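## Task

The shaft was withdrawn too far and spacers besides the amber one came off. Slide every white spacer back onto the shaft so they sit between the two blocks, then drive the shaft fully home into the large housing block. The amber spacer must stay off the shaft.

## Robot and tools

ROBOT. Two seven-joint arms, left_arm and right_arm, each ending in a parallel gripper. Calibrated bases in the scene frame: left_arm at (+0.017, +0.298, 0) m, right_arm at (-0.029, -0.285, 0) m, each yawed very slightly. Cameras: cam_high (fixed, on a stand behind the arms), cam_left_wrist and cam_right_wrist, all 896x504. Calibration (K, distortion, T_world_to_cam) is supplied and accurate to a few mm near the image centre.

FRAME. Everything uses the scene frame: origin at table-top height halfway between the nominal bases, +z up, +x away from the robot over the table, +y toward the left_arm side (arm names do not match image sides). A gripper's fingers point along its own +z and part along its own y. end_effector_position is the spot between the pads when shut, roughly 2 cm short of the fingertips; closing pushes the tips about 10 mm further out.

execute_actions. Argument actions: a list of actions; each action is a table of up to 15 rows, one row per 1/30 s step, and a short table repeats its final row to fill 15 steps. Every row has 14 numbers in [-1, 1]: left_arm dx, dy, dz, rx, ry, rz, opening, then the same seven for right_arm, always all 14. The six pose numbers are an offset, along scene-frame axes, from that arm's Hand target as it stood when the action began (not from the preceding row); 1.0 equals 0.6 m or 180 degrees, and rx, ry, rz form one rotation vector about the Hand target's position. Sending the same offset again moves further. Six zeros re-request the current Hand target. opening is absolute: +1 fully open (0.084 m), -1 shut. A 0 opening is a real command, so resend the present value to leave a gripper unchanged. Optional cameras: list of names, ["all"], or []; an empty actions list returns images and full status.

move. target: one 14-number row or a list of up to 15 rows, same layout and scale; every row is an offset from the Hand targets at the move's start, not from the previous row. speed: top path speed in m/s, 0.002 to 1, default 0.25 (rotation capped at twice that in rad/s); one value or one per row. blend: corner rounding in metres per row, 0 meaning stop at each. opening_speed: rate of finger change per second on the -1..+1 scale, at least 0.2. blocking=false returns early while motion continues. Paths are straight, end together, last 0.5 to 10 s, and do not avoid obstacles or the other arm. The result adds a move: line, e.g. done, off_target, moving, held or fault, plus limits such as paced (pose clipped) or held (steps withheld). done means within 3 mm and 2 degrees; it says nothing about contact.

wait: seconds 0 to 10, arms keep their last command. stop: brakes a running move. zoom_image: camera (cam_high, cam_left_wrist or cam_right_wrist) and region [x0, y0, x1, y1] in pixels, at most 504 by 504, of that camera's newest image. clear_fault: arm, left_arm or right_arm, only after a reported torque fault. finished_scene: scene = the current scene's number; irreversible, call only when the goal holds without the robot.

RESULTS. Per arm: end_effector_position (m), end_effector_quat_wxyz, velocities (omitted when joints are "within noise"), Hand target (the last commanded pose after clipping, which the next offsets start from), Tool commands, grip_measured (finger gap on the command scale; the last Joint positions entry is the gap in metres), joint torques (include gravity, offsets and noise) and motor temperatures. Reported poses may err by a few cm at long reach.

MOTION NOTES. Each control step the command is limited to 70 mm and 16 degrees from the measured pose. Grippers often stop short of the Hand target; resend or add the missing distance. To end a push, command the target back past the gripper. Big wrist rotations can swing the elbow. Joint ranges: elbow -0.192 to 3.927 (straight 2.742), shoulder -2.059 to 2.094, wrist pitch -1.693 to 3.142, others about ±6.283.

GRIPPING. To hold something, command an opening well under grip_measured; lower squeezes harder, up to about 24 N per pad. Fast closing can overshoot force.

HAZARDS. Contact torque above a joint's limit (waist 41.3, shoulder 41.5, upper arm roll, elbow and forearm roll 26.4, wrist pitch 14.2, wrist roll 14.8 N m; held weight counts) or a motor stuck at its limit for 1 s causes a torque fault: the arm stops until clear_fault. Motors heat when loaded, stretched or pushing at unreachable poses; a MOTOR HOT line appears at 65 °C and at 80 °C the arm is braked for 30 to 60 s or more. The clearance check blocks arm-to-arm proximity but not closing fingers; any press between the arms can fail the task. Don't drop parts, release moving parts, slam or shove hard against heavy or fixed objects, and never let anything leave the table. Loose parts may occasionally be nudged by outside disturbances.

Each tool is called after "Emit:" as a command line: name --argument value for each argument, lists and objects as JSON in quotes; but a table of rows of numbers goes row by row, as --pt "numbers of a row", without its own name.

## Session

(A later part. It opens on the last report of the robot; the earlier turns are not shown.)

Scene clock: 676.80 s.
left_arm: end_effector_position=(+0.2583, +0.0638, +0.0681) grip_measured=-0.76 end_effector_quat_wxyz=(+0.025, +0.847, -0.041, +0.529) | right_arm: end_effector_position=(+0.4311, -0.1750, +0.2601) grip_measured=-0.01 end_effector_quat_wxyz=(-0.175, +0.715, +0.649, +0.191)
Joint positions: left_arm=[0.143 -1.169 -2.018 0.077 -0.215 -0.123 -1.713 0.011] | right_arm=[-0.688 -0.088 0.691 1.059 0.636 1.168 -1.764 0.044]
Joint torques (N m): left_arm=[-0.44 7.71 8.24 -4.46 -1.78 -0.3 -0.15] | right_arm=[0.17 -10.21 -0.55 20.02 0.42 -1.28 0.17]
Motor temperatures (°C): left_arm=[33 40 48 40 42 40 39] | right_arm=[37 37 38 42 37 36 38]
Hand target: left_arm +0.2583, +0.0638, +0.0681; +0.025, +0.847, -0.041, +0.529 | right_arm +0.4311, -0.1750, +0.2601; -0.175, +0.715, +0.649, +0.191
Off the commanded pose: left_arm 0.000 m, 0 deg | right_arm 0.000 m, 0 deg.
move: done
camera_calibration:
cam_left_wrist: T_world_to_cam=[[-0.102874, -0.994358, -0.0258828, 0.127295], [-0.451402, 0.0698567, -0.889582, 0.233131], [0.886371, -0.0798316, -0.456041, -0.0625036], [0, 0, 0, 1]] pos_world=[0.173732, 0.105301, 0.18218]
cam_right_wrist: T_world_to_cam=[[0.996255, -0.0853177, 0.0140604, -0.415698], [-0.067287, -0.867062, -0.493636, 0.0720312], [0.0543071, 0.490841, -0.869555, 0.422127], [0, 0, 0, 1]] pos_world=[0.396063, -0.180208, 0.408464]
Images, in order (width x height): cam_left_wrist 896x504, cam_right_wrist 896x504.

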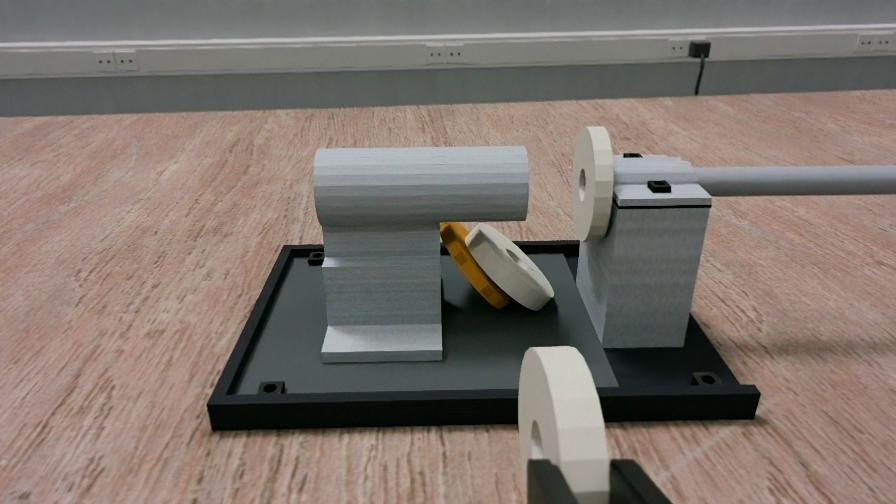

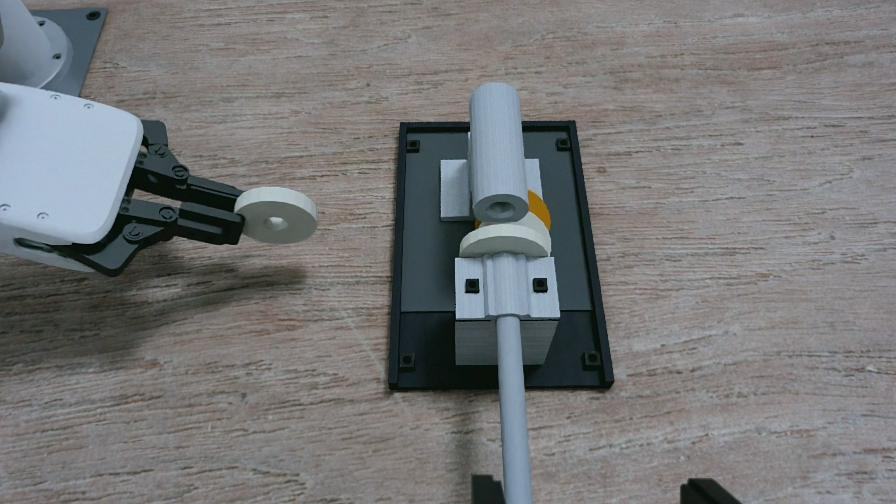

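Emit:
move --pt "0 0 -0.043 0 0 0 -0.95 0 0 0 0 0 0 0" --pt "0 0 -0.052 0 0 0 -0.95 0 0 0 0 0 0 0" --speed '[0.06,0.01]' --blend '[0,0]' --cameras '["cam_left_wrist","cam_right_wrist"]'

Emit:
zoom_image --camera "cam_right_wrist" --region '[200, 100, 460, 300]'

Scene clock: 690.90 s.
left_arm: end_effector_position=(+0.2583, +0.0638, +0.0369) grip_measured=-0.76 end_effector_quat_wxyz=(+0.025, +0.847, -0.041, +0.529) | right_arm: end_effector_position=(+0.4311, -0.1750, +0.2601) grip_measured=-0.01 end_effector_quat_wxyz=(-0.175, +0.715, +0.649, +0.191)
Joint positions: left_arm=[0.233 -1.234 -2.162 0.128 -0.23 -0.174 -1.812 0.011] | right_arm=[-0.688 -0.088 0.691 1.059 0.636 1.168 -1.764 0.044]
Joint torques (N m): left_arm=[1.13 7.22 8.56 -6.35 -1.86 -0.36 -0.13] | right_arm=[0.12 -10.11 -0.6 20.03 0.49 -1.27 0.09]
Hand target: left_arm +0.2583, +0.0638, +0.0369; +0.025, +0.847, -0.041, +0.529 | right_arm +0.4311, -0.1750, +0.2601; -0.175, +0.715, +0.649, +0.191
Off the commanded pose: left_arm 0.000 m, 0 deg | right_arm 0.000 m, 0 deg.
move: done
camera_calibration:
cam_left_wrist: T_world_to_cam=[[-0.102874, -0.994358, -0.0258828, 0.126487], [-0.451402, 0.0698567, -0.889582, 0.205376], [0.886371, -0.0798316, -0.456041, -0.076732], [0, 0, 0, 1]] pos_world=[0.173732, 0.105301, 0.15098]
cam_right_wrist: T_world_to_cam=[[0.996255, -0.0853177, 0.0140604, -0.415698], [-0.067287, -0.867062, -0.493636, 0.0720312], [0.0543071, 0.490841, -0.869555, 0.422127], [0, 0, 0, 1]] pos_world=[0.396063, -0.180208, 0.408464]
Images, in order (width x height): cam_left_wrist 896x504, cam_right_wrist 896x504.

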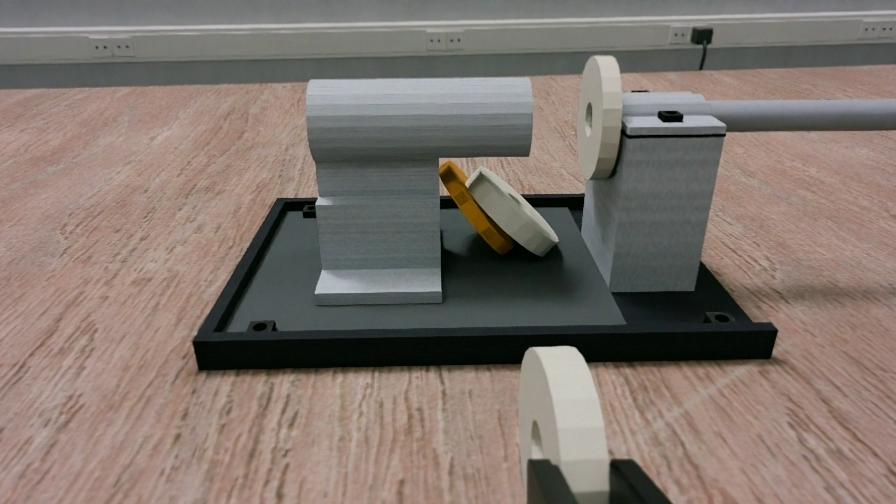

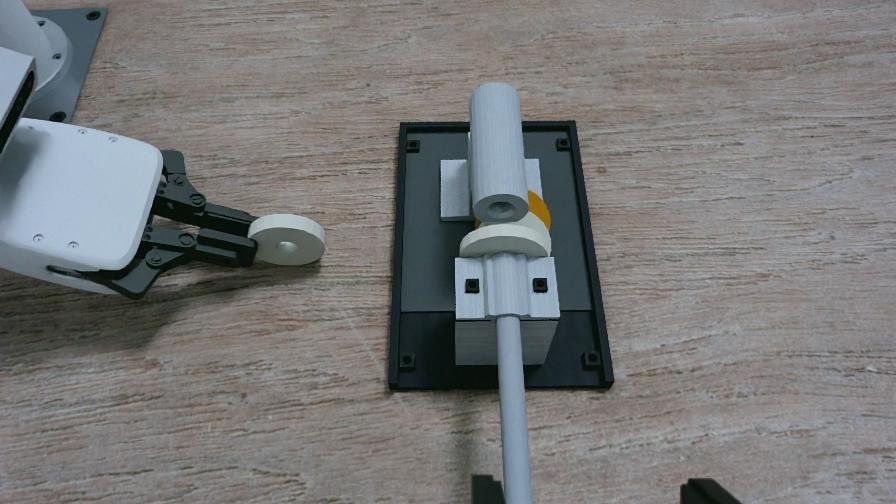

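Scaled by 1.938 from the camera's 896x504 image, which has a finer 1280x720 frame.

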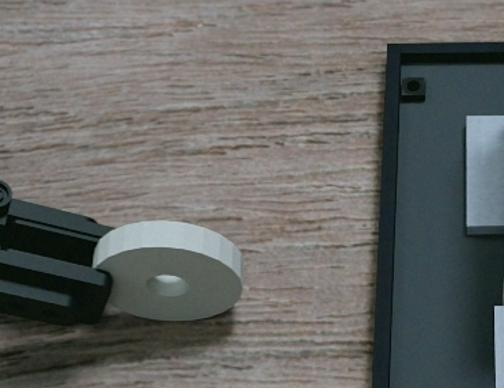

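Emit:
move --pt "0 0 -0.0067 0 0 0 -0.95 0 0 0 0 0 0 0" --speed '[0.01]' --cameras '["cam_left_wrist","cam_right_wrist"]'

Emit:
zoom_image --camera "cam_right_wrist" --region '[200, 100, 460, 300]'

Scene clock: 701.63 s.
left_arm: end_effector_position=(+0.2583, +0.0638, +0.0329) grip_measured=-0.76 end_effector_quat_wxyz=(+0.025, +0.847, -0.041, +0.529) | right_arm: end_effector_position=(+0.4311, -0.1750, +0.2601) grip_measured=-0.01 end_effector_quat_wxyz=(-0.175, +0.715, +0.649, +0.191)
Joint positions: left_arm=[0.242 -1.243 -2.179 0.135 -0.232 -0.179 -1.824 0.011] | right_arm=[-0.688 -0.088 0.691 1.059 0.636 1.168 -1.764 0.044]
Joint torques (N m): left_arm=[3.05 9.13 4.55 -2.2 -0.48 -0.47 -0.13] | right_arm=[0.2 -10.12 -0.68 20.07 0.45 -1.32 0.14]
Hand target: left_arm +0.2583, +0.0638, +0.0328; +0.025, +0.847, -0.041, +0.529 | right_arm +0.4311, -0.1750, +0.2601; -0.175, +0.715, +0.649, +0.191
Off the commanded pose: left_arm 0.000 m, 0 deg | right_arm 0.000 m, 0 deg.
move: done
camera_calibration:
cam_left_wrist: T_world_to_cam=[[-0.102832, -0.994364, -0.0258033, 0.126365], [-0.451333, 0.06976, -0.889625, 0.201822], [0.886411, -0.0798363, -0.455963, -0.0785745], [0, 0, 0, 1]] pos_world=[0.173733, 0.1053, 0.14698]
cam_right_wrist: T_world_to_cam=[[0.996255, -0.0853177, 0.0140604, -0.415698], [-0.067287, -0.867062, -0.493636, 0.0720312], [0.0543071, 0.490841, -0.869555, 0.422127], [0, 0, 0, 1]] pos_world=[0.396063, -0.180208, 0.408464]
Images, in order (width x height): cam_left_wrist 896x504, cam_right_wrist 896x504.

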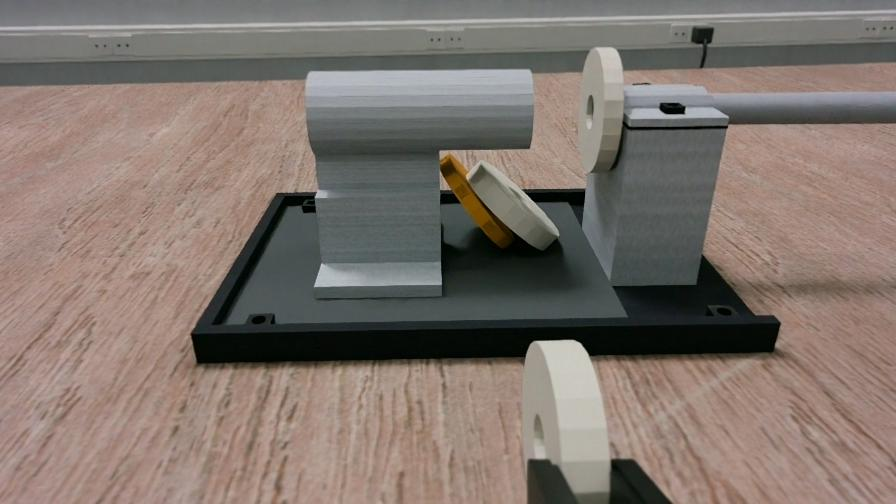

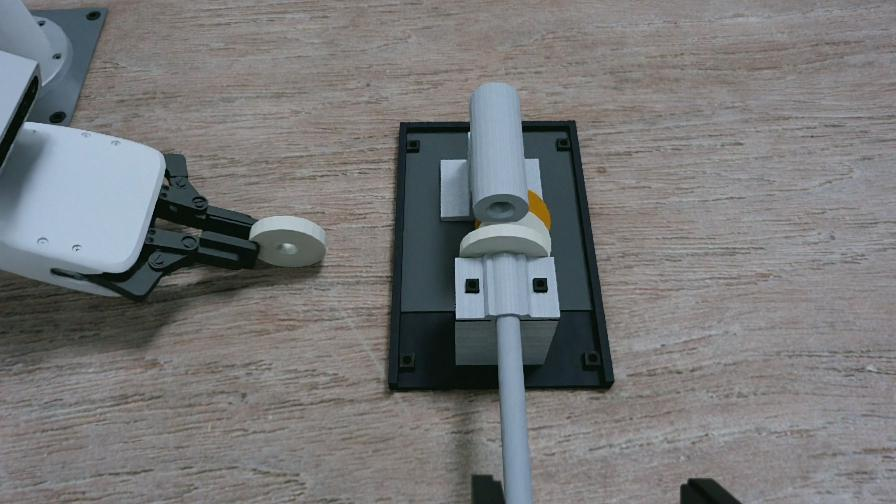

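Scaled by 1.938 from the camera's 896x504 image, which has a finer 1280x720 frame.

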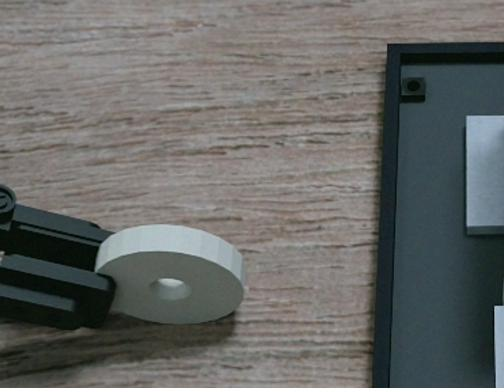

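Emit:
move --pt "0 0 0.0015 0 0 0 -0.95 0 0 0 0 0 0 0" --pt "0 0 0.0015 0 0 0 -0.4 0 0 0 0 0 0 0" --speed '[0.02,0.02]' --opening_speed 0.4 --cameras '["cam_left_wrist","cam_right_wrist"]'

Emit:
zoom_image --camera "cam_right_wrist" --region '[200, 100, 460, 300]'

Scene clock: 711.03 s.
left_arm: end_effector_position=(+0.2583, +0.0638, +0.0337) grip_measured=-0.42 end_effector_quat_wxyz=(+0.025, +0.847, -0.041, +0.529) | right_arm: end_effector_position=(+0.4311, -0.1750, +0.2601) grip_measured=-0.01 end_effector_quat_wxyz=(-0.175, +0.715, +0.649, +0.191)
Joint positions: left_arm=[0.24 -1.241 -2.175 0.134 -0.232 -0.178 -1.821 0.026] | right_arm=[-0.688 -0.088 0.691 1.059 0.636 1.168 -1.764 0.044]
Joint torques (N m): left_arm=[-0.26 7.66 8.69 -6.58 -1.57 -0.3 0.12] | right_arm=[0.22 -10.04 -0.61 20.04 0.45 -1.26 0.08]
Hand target: left_arm +0.2583, +0.0638, +0.0337; +0.025, +0.847, -0.041, +0.529 | right_arm +0.4311, -0.1750, +0.2601; -0.175, +0.715, +0.649, +0.191
Off the commanded pose: left_arm 0.000 m, 0 deg | right_arm 0.000 m, 0 deg.
move: done
camera_calibration:
cam_left_wrist: T_world_to_cam=[[-0.102874, -0.994358, -0.0258828, 0.126407], [-0.451402, 0.0698567, -0.889582, 0.202618], [0.886371, -0.0798316, -0.456041, -0.0781458], [0, 0, 0, 1]] pos_world=[0.173732, 0.105301, 0.14788]
cam_right_wrist: T_world_to_cam=[[0.996255, -0.0853177, 0.0140604, -0.415698], [-0.067287, -0.867062, -0.493636, 0.0720312], [0.0543071, 0.490841, -0.869555, 0.422127], [0, 0, 0, 1]] pos_world=[0.396063, -0.180208, 0.408464]
Images, in order (width x height): cam_left_wrist 896x504, cam_right_wrist 896x504.

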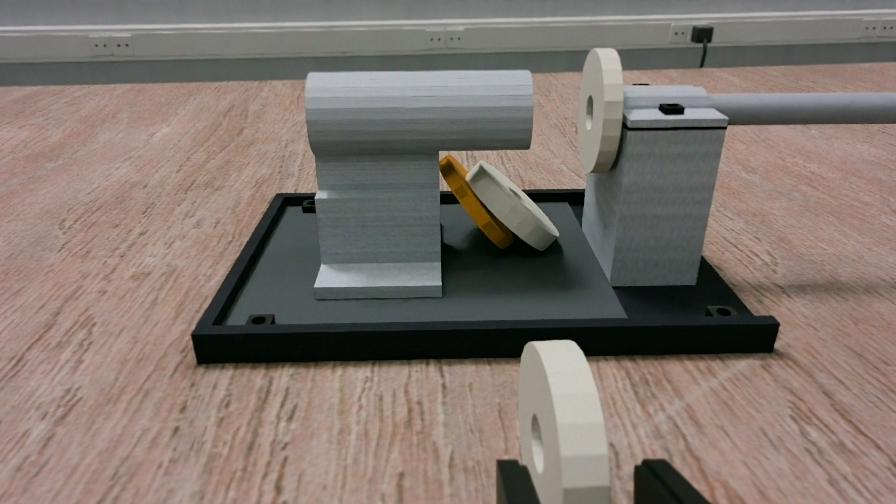

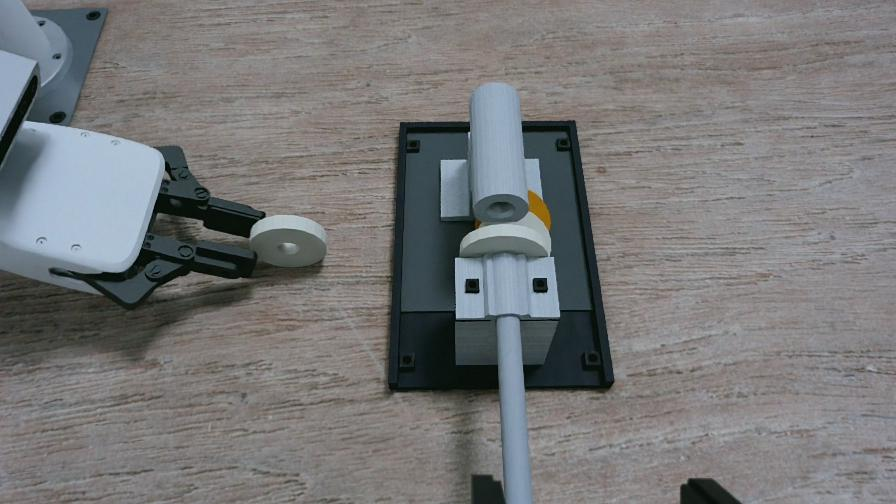

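Scaled by 1.938 from the camera's 896x504 image, which has a finer 1280x720 frame.

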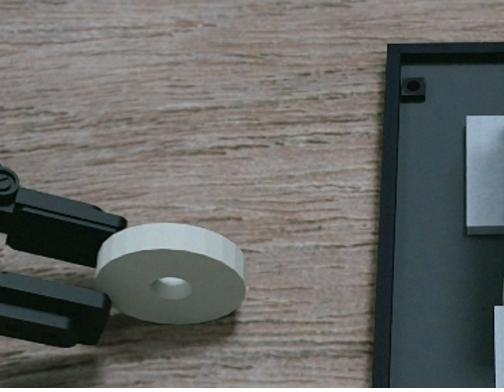

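Emit:
move --pt "-0.09 0.0086 0.044 0 0 0 -0.4 0 0 0 0 0 0 0" --pt "-0.08 0.0086 0.28 0 0 0 -0.4 0 0 0 0 0 0 0" --pt "0.073 0.0365 0.277 -0.306 0.371 0.412 0.75 0 0 0 0 0 0 0" --pt "0.073 0.0365 0.1405 -0.306 0.371 0.412 0.75 0 0 0 0 0 0 0" --speed '[0.1,0.2,0.3,0.2]' --blend '[0.005,0.02,0,0]' --cameras '["cam_left_wrist","cam_right_wrist"]'

Emit:
zoom_image --camera "cam_right_wrist" --region '[180, 100, 440, 300]'

Scene clock: 742.03 s.
left_arm: end_effector_position=(+0.3021, +0.0857, +0.1180) grip_measured=+0.75 end_effector_quat_wxyz=(+0.089, +0.734, +0.666, -0.098) | right_arm: end_effector_position=(+0.4311, -0.1750, +0.2601) grip_measured=-0.01 end_effector_quat_wxyz=(-0.175, +0.715, +0.649, +0.191)
Joint positions: left_arm=[0.234 -0.372 -0.748 0.474 -0.734 0.78 -1.456 0.075] | right_arm=[-0.688 -0.088 0.691 1.059 0.636 1.168 -1.764 0.044]
Joint torques (N m): left_arm=[1.3 -4.49 3.42 16.99 0.2 -1.31 -0.22] | right_arm=[0.19 -10.17 -0.61 20.03 0.5 -1.25 0.12]
Hand target: left_arm +0.3021, +0.0857, +0.1180; +0.089, +0.734, +0.666, -0.098 | right_arm +0.4311, -0.1750, +0.2601; -0.175, +0.715, +0.649, +0.191
Off the commanded pose: left_arm 0.000 m, 0 deg | right_arm 0.000 m, 0 deg.
move: done
camera_calibration:
cam_left_wrist: T_world_to_cam=[[0.992617, -0.121278, 0.00163486, -0.254113], [-0.116886, -0.952899, 0.279858, 0.144359], [-0.0323828, -0.277983, -0.96004, 0.277309], [0, 0, 0, 1]] pos_world=[0.278091, 0.183829, 0.226243]
cam_right_wrist: T_world_to_cam=[[0.996255, -0.0853177, 0.0140604, -0.415698], [-0.067287, -0.867062, -0.493636, 0.0720312], [0.0543071, 0.490841, -0.869555, 0.422127], [0, 0, 0, 1]] pos_world=[0.396063, -0.180208, 0.408464]
Images, in order (width x height): cam_left_wrist 896x504, cam_right_wrist 896x504.

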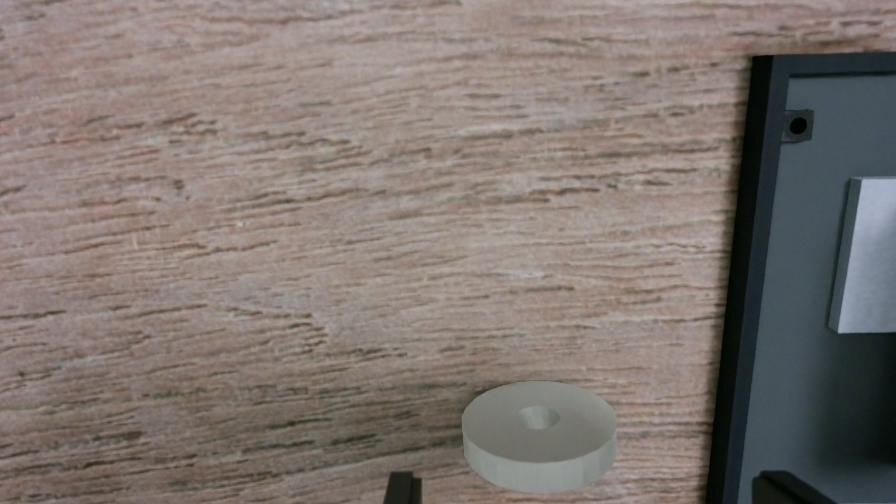

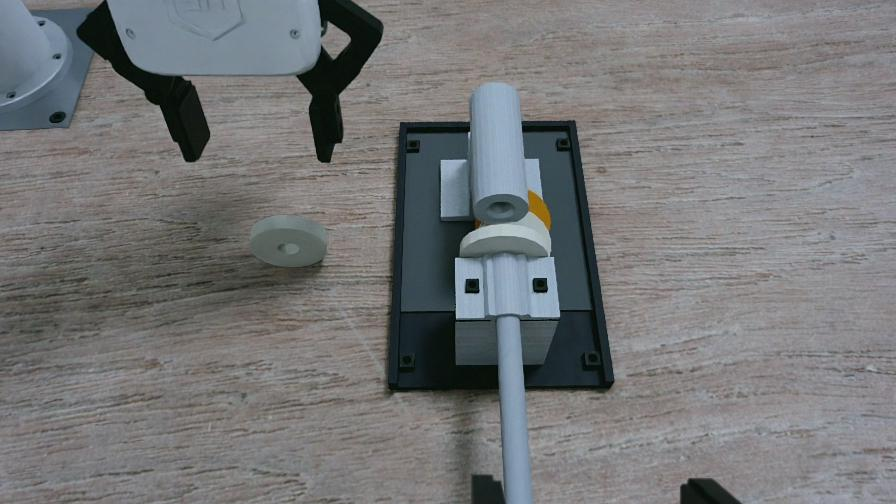

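Scaled by 1.938 from the camera's 896x504 image, which has a finer 1280x720 frame.

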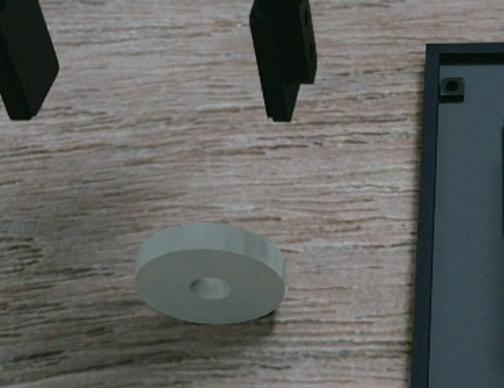

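Emit:
move --target '[0.001,-0.0206,-0.0805,0,0,0,0.75, 0,0,0,0,0,0,0]' --speed 0.12 --cameras '["cam_left_wrist","cam_right_wrist"]'

Emit:
zoom_image --camera "cam_right_wrist" --region '[160, 120, 400, 300]'

Scene clock: 761.17 s.
left_arm: end_effector_position=(+0.3027, +0.0733, +0.0697) grip_measured=+0.75 end_effector_quat_wxyz=(+0.089, +0.734, +0.666, -0.098) | right_arm: end_effector_position=(+0.4311, -0.1750, +0.2601) grip_measured=-0.01 end_effector_quat_wxyz=(-0.175, +0.715, +0.649, +0.191)
Joint positions: left_arm=[0.255 -0.159 -0.846 0.454 -0.724 0.539 -1.471 0.075] | right_arm=[-0.688 -0.088 0.691 1.059 0.636 1.168 -1.764 0.044]
Joint torques (N m): left_arm=[0.99 -5.96 1.58 15.13 0.35 -1.33 -0.19] | right_arm=[0.05 -10.16 -0.53 19.95 0.56 -1.2 0.14]
Hand target: left_arm +0.3027, +0.0733, +0.0697; +0.089, +0.734, +0.666, -0.098 | right_arm +0.4311, -0.1750, +0.2601; -0.175, +0.715, +0.649, +0.191
Off the commanded pose: left_arm 0.000 m, 0 deg | right_arm 0.000 m, 0 deg.
move: done
camera_calibration:
cam_left_wrist: T_world_to_cam=[[0.992617, -0.121278, 0.00163486, -0.256134], [-0.116886, -0.952899, 0.279858, 0.14613], [-0.0323828, -0.277983, -0.96004, 0.227511], [0, 0, 0, 1]] pos_world=[0.278691, 0.171429, 0.177943]
cam_right_wrist: T_world_to_cam=[[0.996255, -0.0853177, 0.0140604, -0.415698], [-0.067287, -0.867062, -0.493636, 0.0720312], [0.0543071, 0.490841, -0.869555, 0.422127], [0, 0, 0, 1]] pos_world=[0.396063, -0.180208, 0.408464]
Images, in order (width x height): cam_left_wrist 896x504, cam_right_wrist 896x504.

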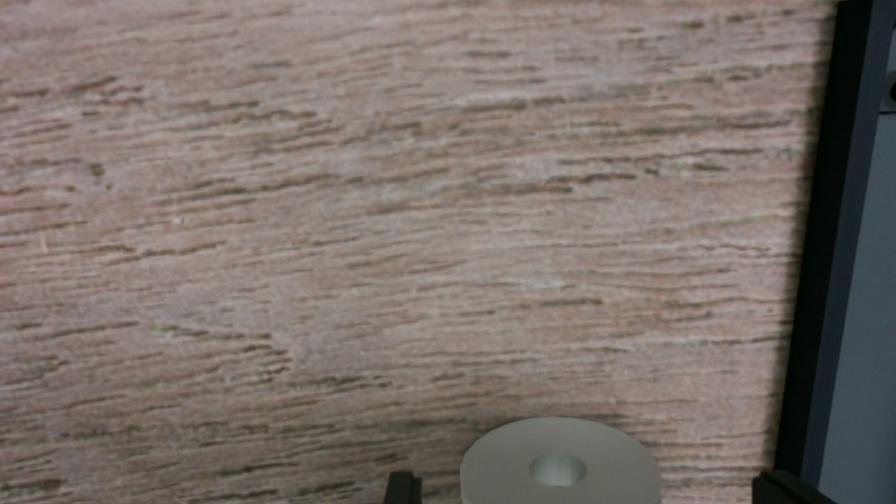

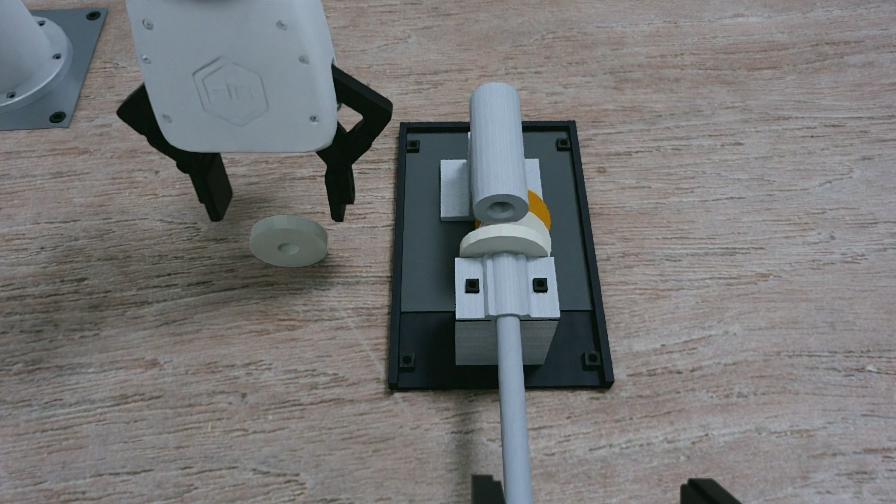

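Scaled by 2.100 from the camera's 896x504 image, which has a finer 1280x720 frame.

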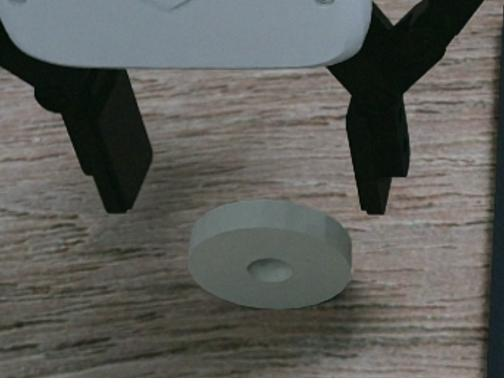

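Emit:
move --target '[0.001,-0.0172,-0.0645,0,0,0,0.75, 0,0,0,0,0,0,0]' --speed 0.1 --cameras '["cam_right_wrist", "cam_high"]'

Emit:
zoom_image --camera "cam_right_wrist" --region '[200, 150, 380, 300]'

Scene clock: 777.70 s.
left_arm: end_effector_position=(+0.3033, +0.0630, +0.0310) grip_measured=+0.75 end_effector_quat_wxyz=(+0.089, +0.734, +0.666, -0.098) | right_arm: end_effector_position=(+0.4311, -0.1750, +0.2601) grip_measured=-0.01 end_effector_quat_wxyz=(-0.175, +0.715, +0.649, +0.191)
Joint positions: left_arm=[0.259 0.065 -0.876 0.45 -0.59 0.32 -1.563 0.075] | right_arm=[-0.688 -0.088 0.691 1.059 0.636 1.168 -1.764 0.044]
Joint torques (N m): left_arm=[-0.52 -7.52 -0.38 13.3 0.49 -1.31 -0.2] | right_arm=[0.12 -10.25 -0.55 20.03 0.61 -1.21 0.06]
Hand target: left_arm +0.3033, +0.0630, +0.0310; +0.089, +0.734, +0.666, -0.098 | right_arm +0.4311, -0.1750, +0.2601; -0.175, +0.715, +0.649, +0.191
Off the commanded pose: left_arm 0.000 m, 0 deg | right_arm 0.000 m, 0 deg.
move: done
camera_calibration:
cam_right_wrist: T_world_to_cam=[[0.996255, -0.0853177, 0.0140604, -0.415698], [-0.067287, -0.867062, -0.493636, 0.0720312], [0.0543071, 0.490841, -0.869555, 0.422127], [0, 0, 0, 1]] pos_world=[0.396063, -0.180208, 0.408464]
Images, in order (width x height): cam_high 896x504, cam_right_wrist 896x504.

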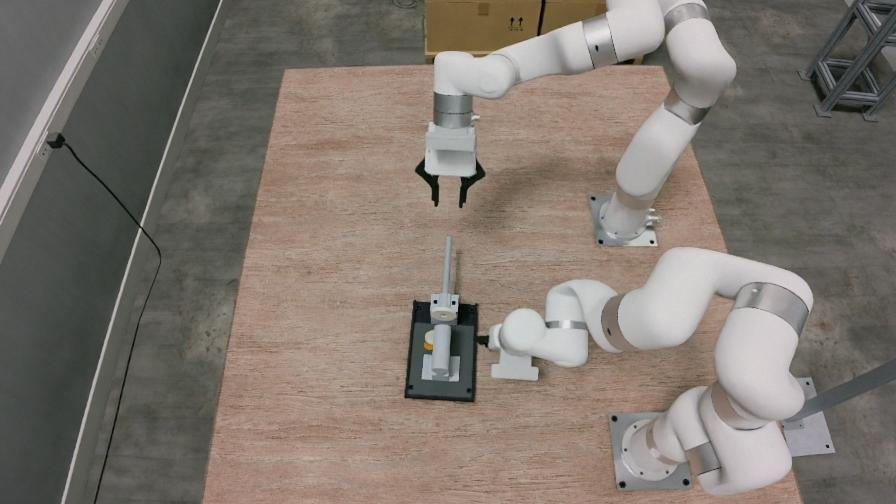

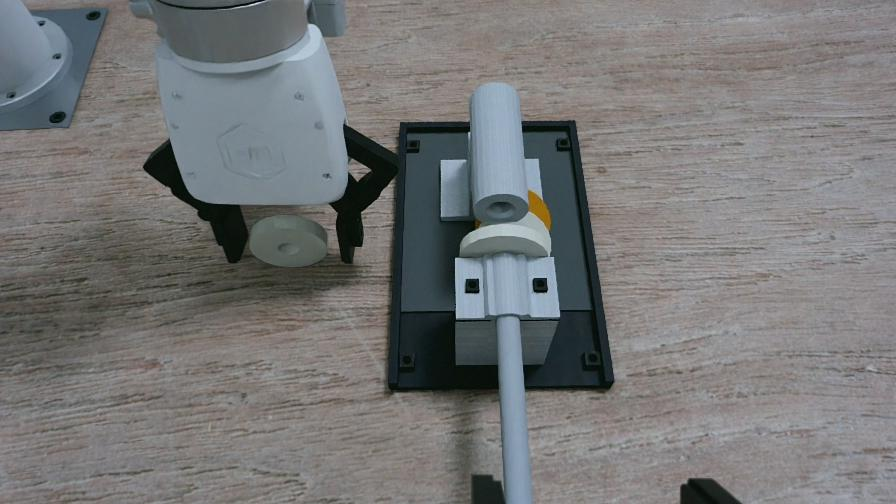

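Scaled by 2.800 from the camera's 896x504 image, which has a finer 1280x720 frame.

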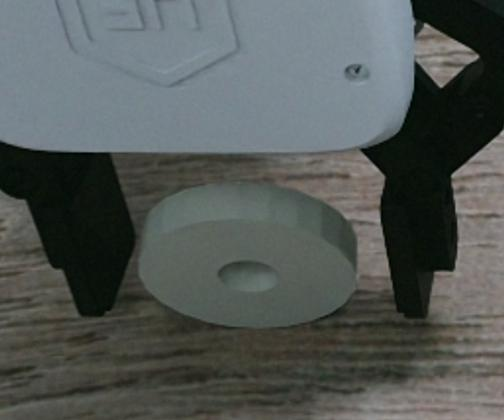

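Emit:
move --pt "-0.003 0.0075 0.0 0 0 0 0.75 0 0 0 0 0 0 0" --pt "-0.003 0.0075 0.0 0 0 0 0.1 0 0 0 0 0 0 0" --speed 0.05 --opening_speed 0.6 --cameras '["cam_right_wrist", "cam_left_wrist"]'

Emit:
zoom_image --camera "cam_right_wrist" --region '[200, 150, 380, 300]'

Scene clock: 796.10 s.
left_arm: end_effector_position=(+0.3015, +0.0675, +0.0310) grip_measured=+0.23 end_effector_quat_wxyz=(+0.089, +0.734, +0.666, -0.098) | right_arm: end_effector_position=(+0.4311, -0.1750, +0.2601) grip_measured=-0.01 end_effector_quat_wxyz=(-0.175, +0.715, +0.649, +0.191)
Joint positions: left_arm=[0.266 0.049 -0.88 0.439 -0.621 0.327 -1.532 0.054] | right_arm=[-0.688 -0.088 0.691 1.059 0.636 1.168 -1.764 0.044]
Joint torques (N m): left_arm=[1.27 -6.07 0.13 11.76 -0.02 -1.63 0.15] | right_arm=[0.15 -10.1 -0.61 20.17 0.49 -1.17 0.12]
Hand target: left_arm +0.3015, +0.0675, +0.0310; +0.089, +0.734, +0.666, -0.098 | right_arm +0.4311, -0.1750, +0.2601; -0.175, +0.715, +0.649, +0.191
Off the commanded pose: left_arm 0.000 m, 0 deg | right_arm 0.000 m, 0 deg.
move: done
camera_calibration:
cam_left_wrist: T_world_to_cam=[[0.992617, -0.121278, 0.00163486, -0.255583], [-0.116886, -0.952899, 0.279858, 0.151294], [-0.0323828, -0.277983, -0.96004, 0.188707], [0, 0, 0, 1]] pos_world=[0.277491, 0.165629, 0.139243]
cam_right_wrist: T_world_to_cam=[[0.996255, -0.0853177, 0.0140604, -0.415698], [-0.067287, -0.867062, -0.493636, 0.0720312], [0.0543071, 0.490841, -0.869555, 0.422127], [0, 0, 0, 1]] pos_world=[0.396063, -0.180208, 0.408464]
Images, in order (width x height): cam_left_wrist 896x504, cam_right_wrist 896x504.

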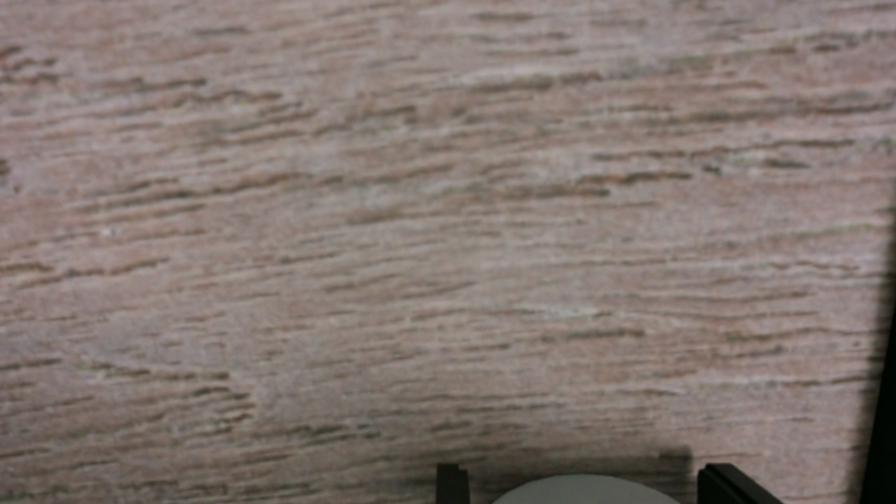

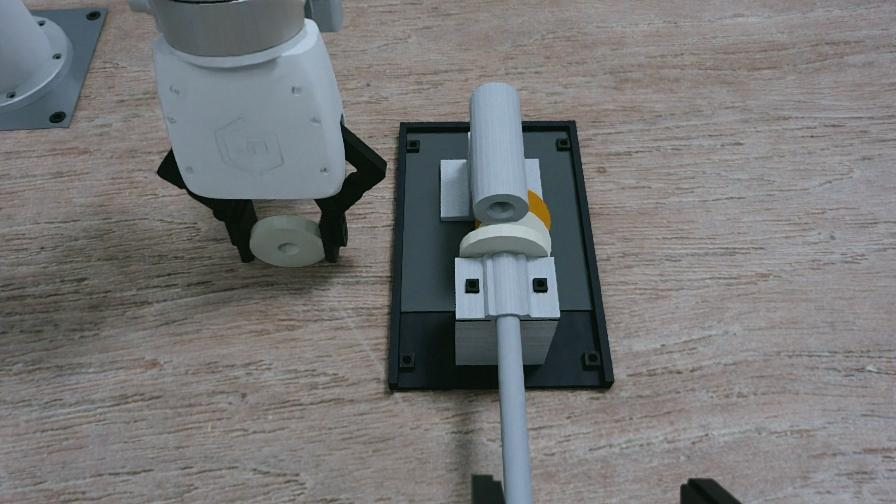

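Scaled by 2.800 from the camera's 896x504 image, which has a finer 1280x720 frame.

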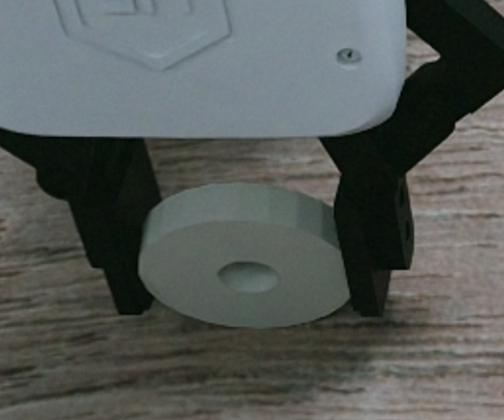

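Emit:
move --pt "0 0 0.0 0 0 0 -0.2 0 0 0 0 0 0 0" --pt "0 0 0.25 0 0 0 -0.2 0 0 0 0 0 0 0" --pt "0.2463 -0.0533 0.25 0 0 0 -0.2 0 0 0 0 0 0 0" --pt "0.2463 -0.0533 0.165 0 0 0 -0.2 0 0 0 0 0 0 0" --speed '[0.05,0.12,0.2,0.15]' --blend '[0,0.02,0.02,0]' --cameras '["cam_right_wrist", "cam_left_wrist","cam_high"]'

Emit:
zoom_image --camera "cam_right_wrist" --region '[400, 100, 620, 320]'

Scene clock: 818.67 s.
left_arm: end_effector_position=(+0.4493, +0.0355, +0.1301) grip_measured=+0.23 end_effector_quat_wxyz=(+0.089, +0.734, +0.666, -0.098) | right_arm: end_effector_position=(+0.4311, -0.1750, +0.2601) grip_measured=-0.01 end_effector_quat_wxyz=(-0.175, +0.715, +0.649, +0.191)
Joint positions: left_arm=[0.334 0.245 -0.794 0.991 -0.11 0.723 -1.862 0.054] | right_arm=[-0.688 -0.088 0.691 1.059 0.636 1.168 -1.764 0.044]
Joint torques (N m): left_arm=[-0.46 -13.8 -3.04 18.17 0.36 -1.4 -0.09] | right_arm=[0.16 -10.07 -0.72 19.92 0.57 -1.15 0.11]
Hand target: left_arm +0.4493, +0.0355, +0.1300; +0.089, +0.734, +0.666, -0.098 | right_arm +0.4311, -0.1750, +0.2601; -0.175, +0.715, +0.649, +0.191
Off the commanded pose: left_arm 0.000 m, 0 deg | right_arm 0.000 m, 0 deg.
move: done
camera_calibration:
cam_left_wrist: T_world_to_cam=[[0.992617, -0.121278, 0.00163486, -0.406235], [-0.116886, -0.952899, 0.279858, 0.110359], [-0.0323828, -0.277983, -0.96004, 0.279638], [0, 0, 0, 1]] pos_world=[0.425191, 0.133629, 0.238243]
cam_right_wrist: T_world_to_cam=[[0.996255, -0.0853177, 0.0140604, -0.415698], [-0.067287, -0.867062, -0.493636, 0.0720312], [0.0543071, 0.490841, -0.869555, 0.422127], [0, 0, 0, 1]] pos_world=[0.396063, -0.180208, 0.408464]

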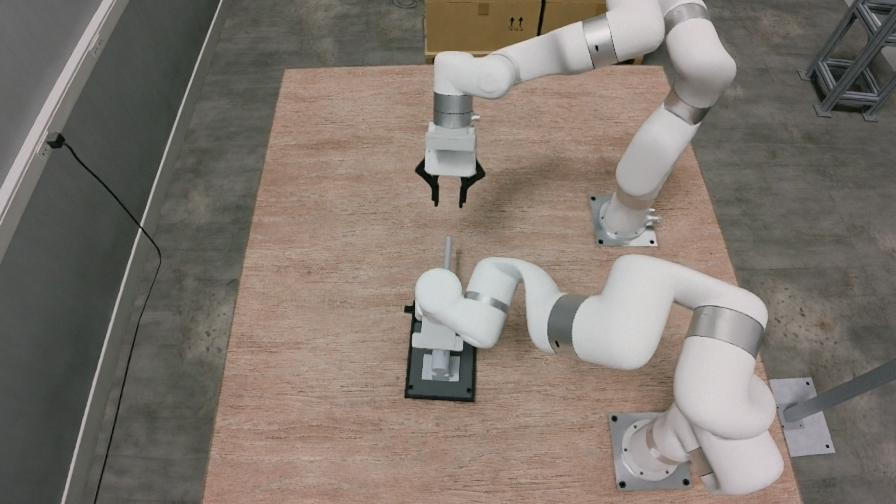

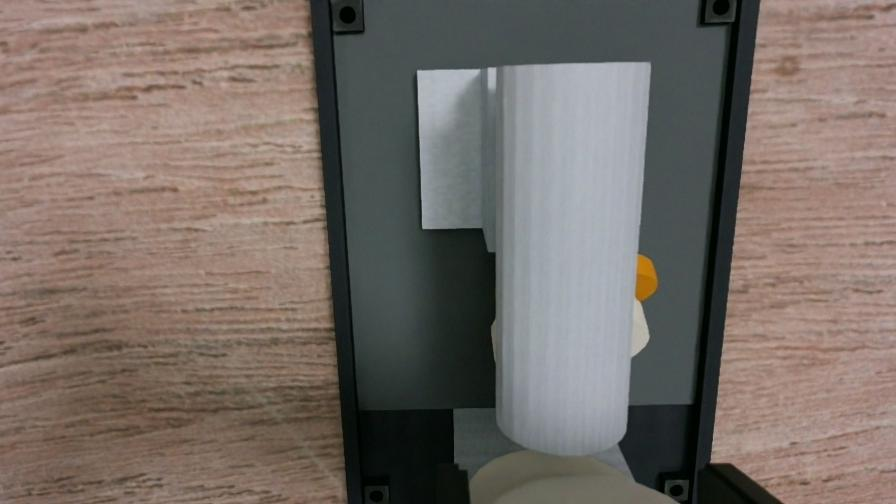

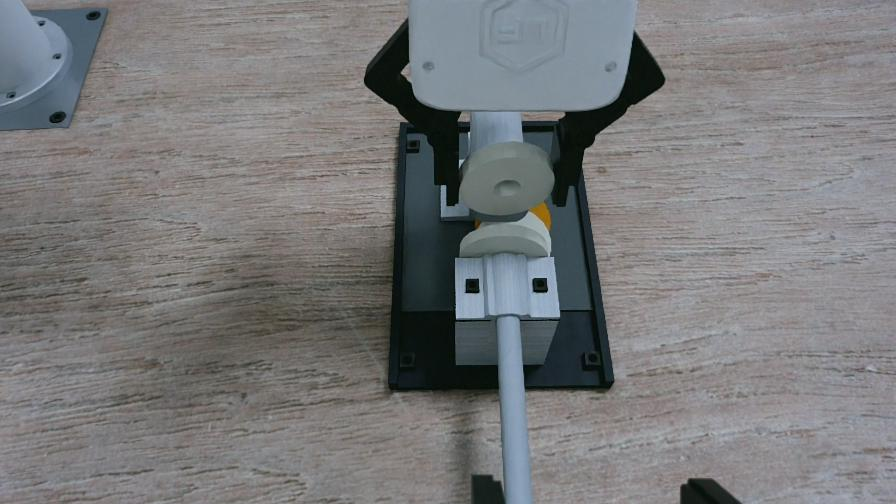

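Scaled by 2.291 from the camera's 896x504 image, which has a finer 1280x720 frame.

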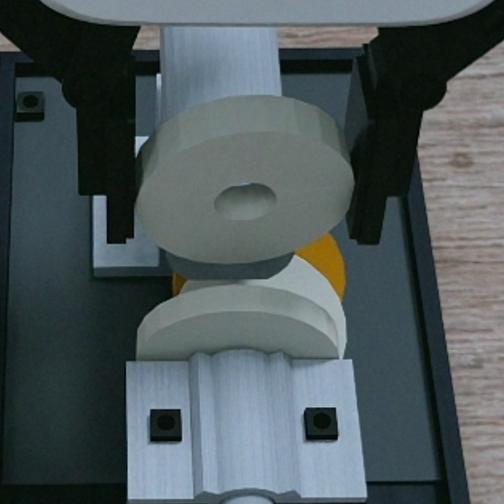

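Emit:
move --target '[0.005,0.0,-0.0767,0,0,0,-0.2, 0,0,0,0,0,0,0]' --speed 0.08 --cameras '["cam_right_wrist", "cam_left_wrist","cam_high"]'

Emit:
zoom_image --camera "cam_right_wrist" --region '[430, 150, 590, 310]'

Emit:
zoom_image --camera "cam_high" --region '[390, 250, 500, 410]'

Scene clock: 874.97 s.
left_arm: end_effector_position=(+0.4523, +0.0355, +0.0840) grip_measured=+0.23 end_effector_quat_wxyz=(+0.089, +0.734, +0.666, -0.098) | right_arm: end_effector_position=(+0.4311, -0.1750, +0.2601) grip_measured=-0.01 end_effector_quat_wxyz=(-0.175, +0.715, +0.649, +0.191)
Joint positions: left_arm=[0.284 0.36 -0.74 0.967 -0.016 0.604 -1.903 0.054] | right_arm=[-0.688 -0.088 0.691 1.059 0.636 1.168 -1.764 0.044]
Joint torques (N m): left_arm=[-0.57 -15.34 -4.29 16.83 0.31 -1.43 -0.1] | right_arm=[0.17 -10.35 -0.68 20.03 0.53 -1.21 0.13]
Hand target: left_arm +0.4523, +0.0355, +0.0840; +0.089, +0.734, +0.666, -0.098 | right_arm +0.4311, -0.1750, +0.2601; -0.175, +0.715, +0.649, +0.191
Off the commanded pose: left_arm 0.000 m, 0 deg | right_arm 0.000 m, 0 deg.
move: done
camera_calibration:
cam_left_wrist: T_world_to_cam=[[0.992617, -0.121278, 0.00163486, -0.409137], [-0.116886, -0.952899, 0.279858, 0.123611], [-0.0323828, -0.277983, -0.96004, 0.235477], [0, 0, 0, 1]] pos_world=[0.428191, 0.133629, 0.192143]
cam_right_wrist: T_world_to_cam=[[0.996255, -0.0853177, 0.0140604, -0.415698], [-0.067287, -0.867062, -0.493636, 0.0720312], [0.0543071, 0.490841, -0.869555, 0.422127], [0, 0, 0, 1]] pos_world=[0.396063, -0.180208, 0.408464]

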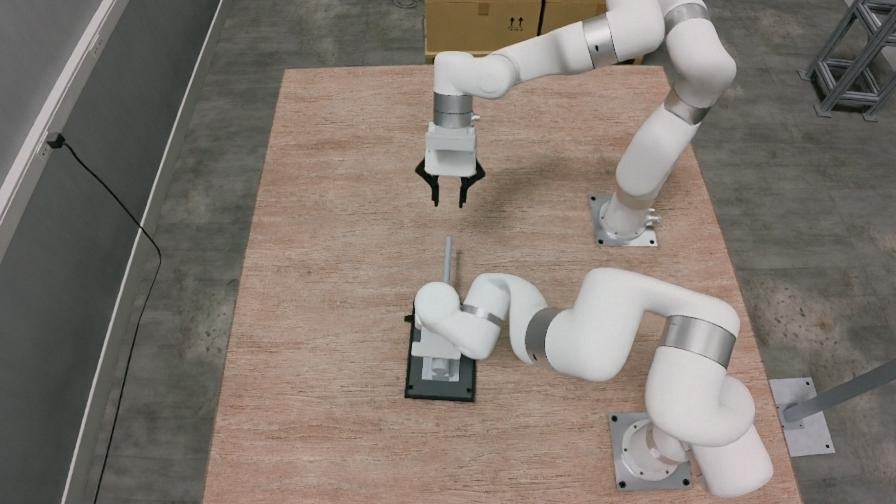

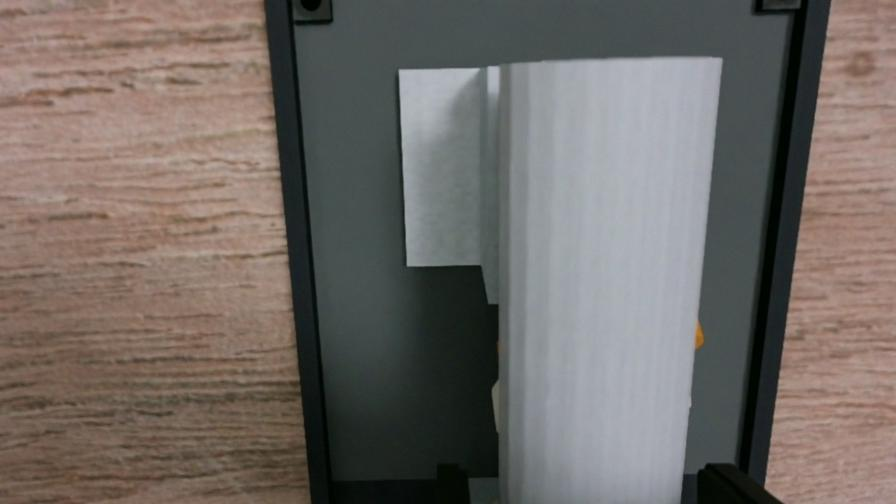

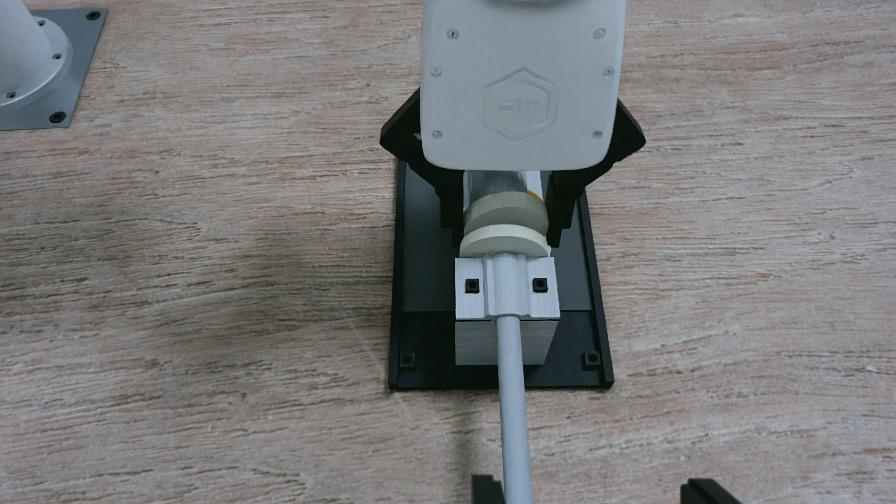

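Scaled by 3.150 from the camera's 896x504 image, which has a finer 1280x720 frame.

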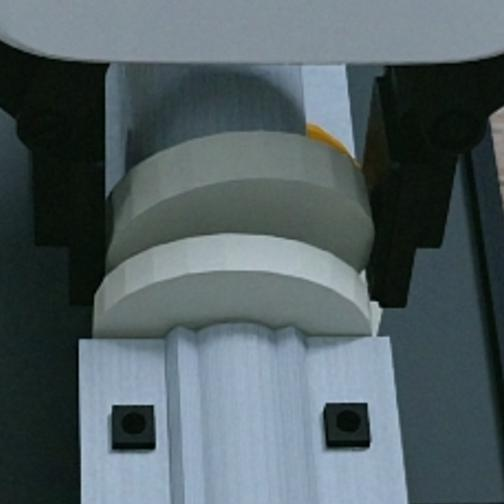

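Scaled by 3.150 from the camera's 896x504 image, which has a finer 1280x720 frame.

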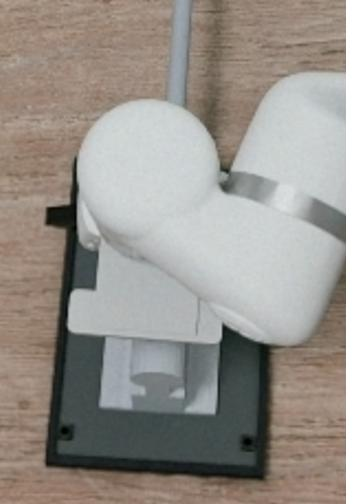

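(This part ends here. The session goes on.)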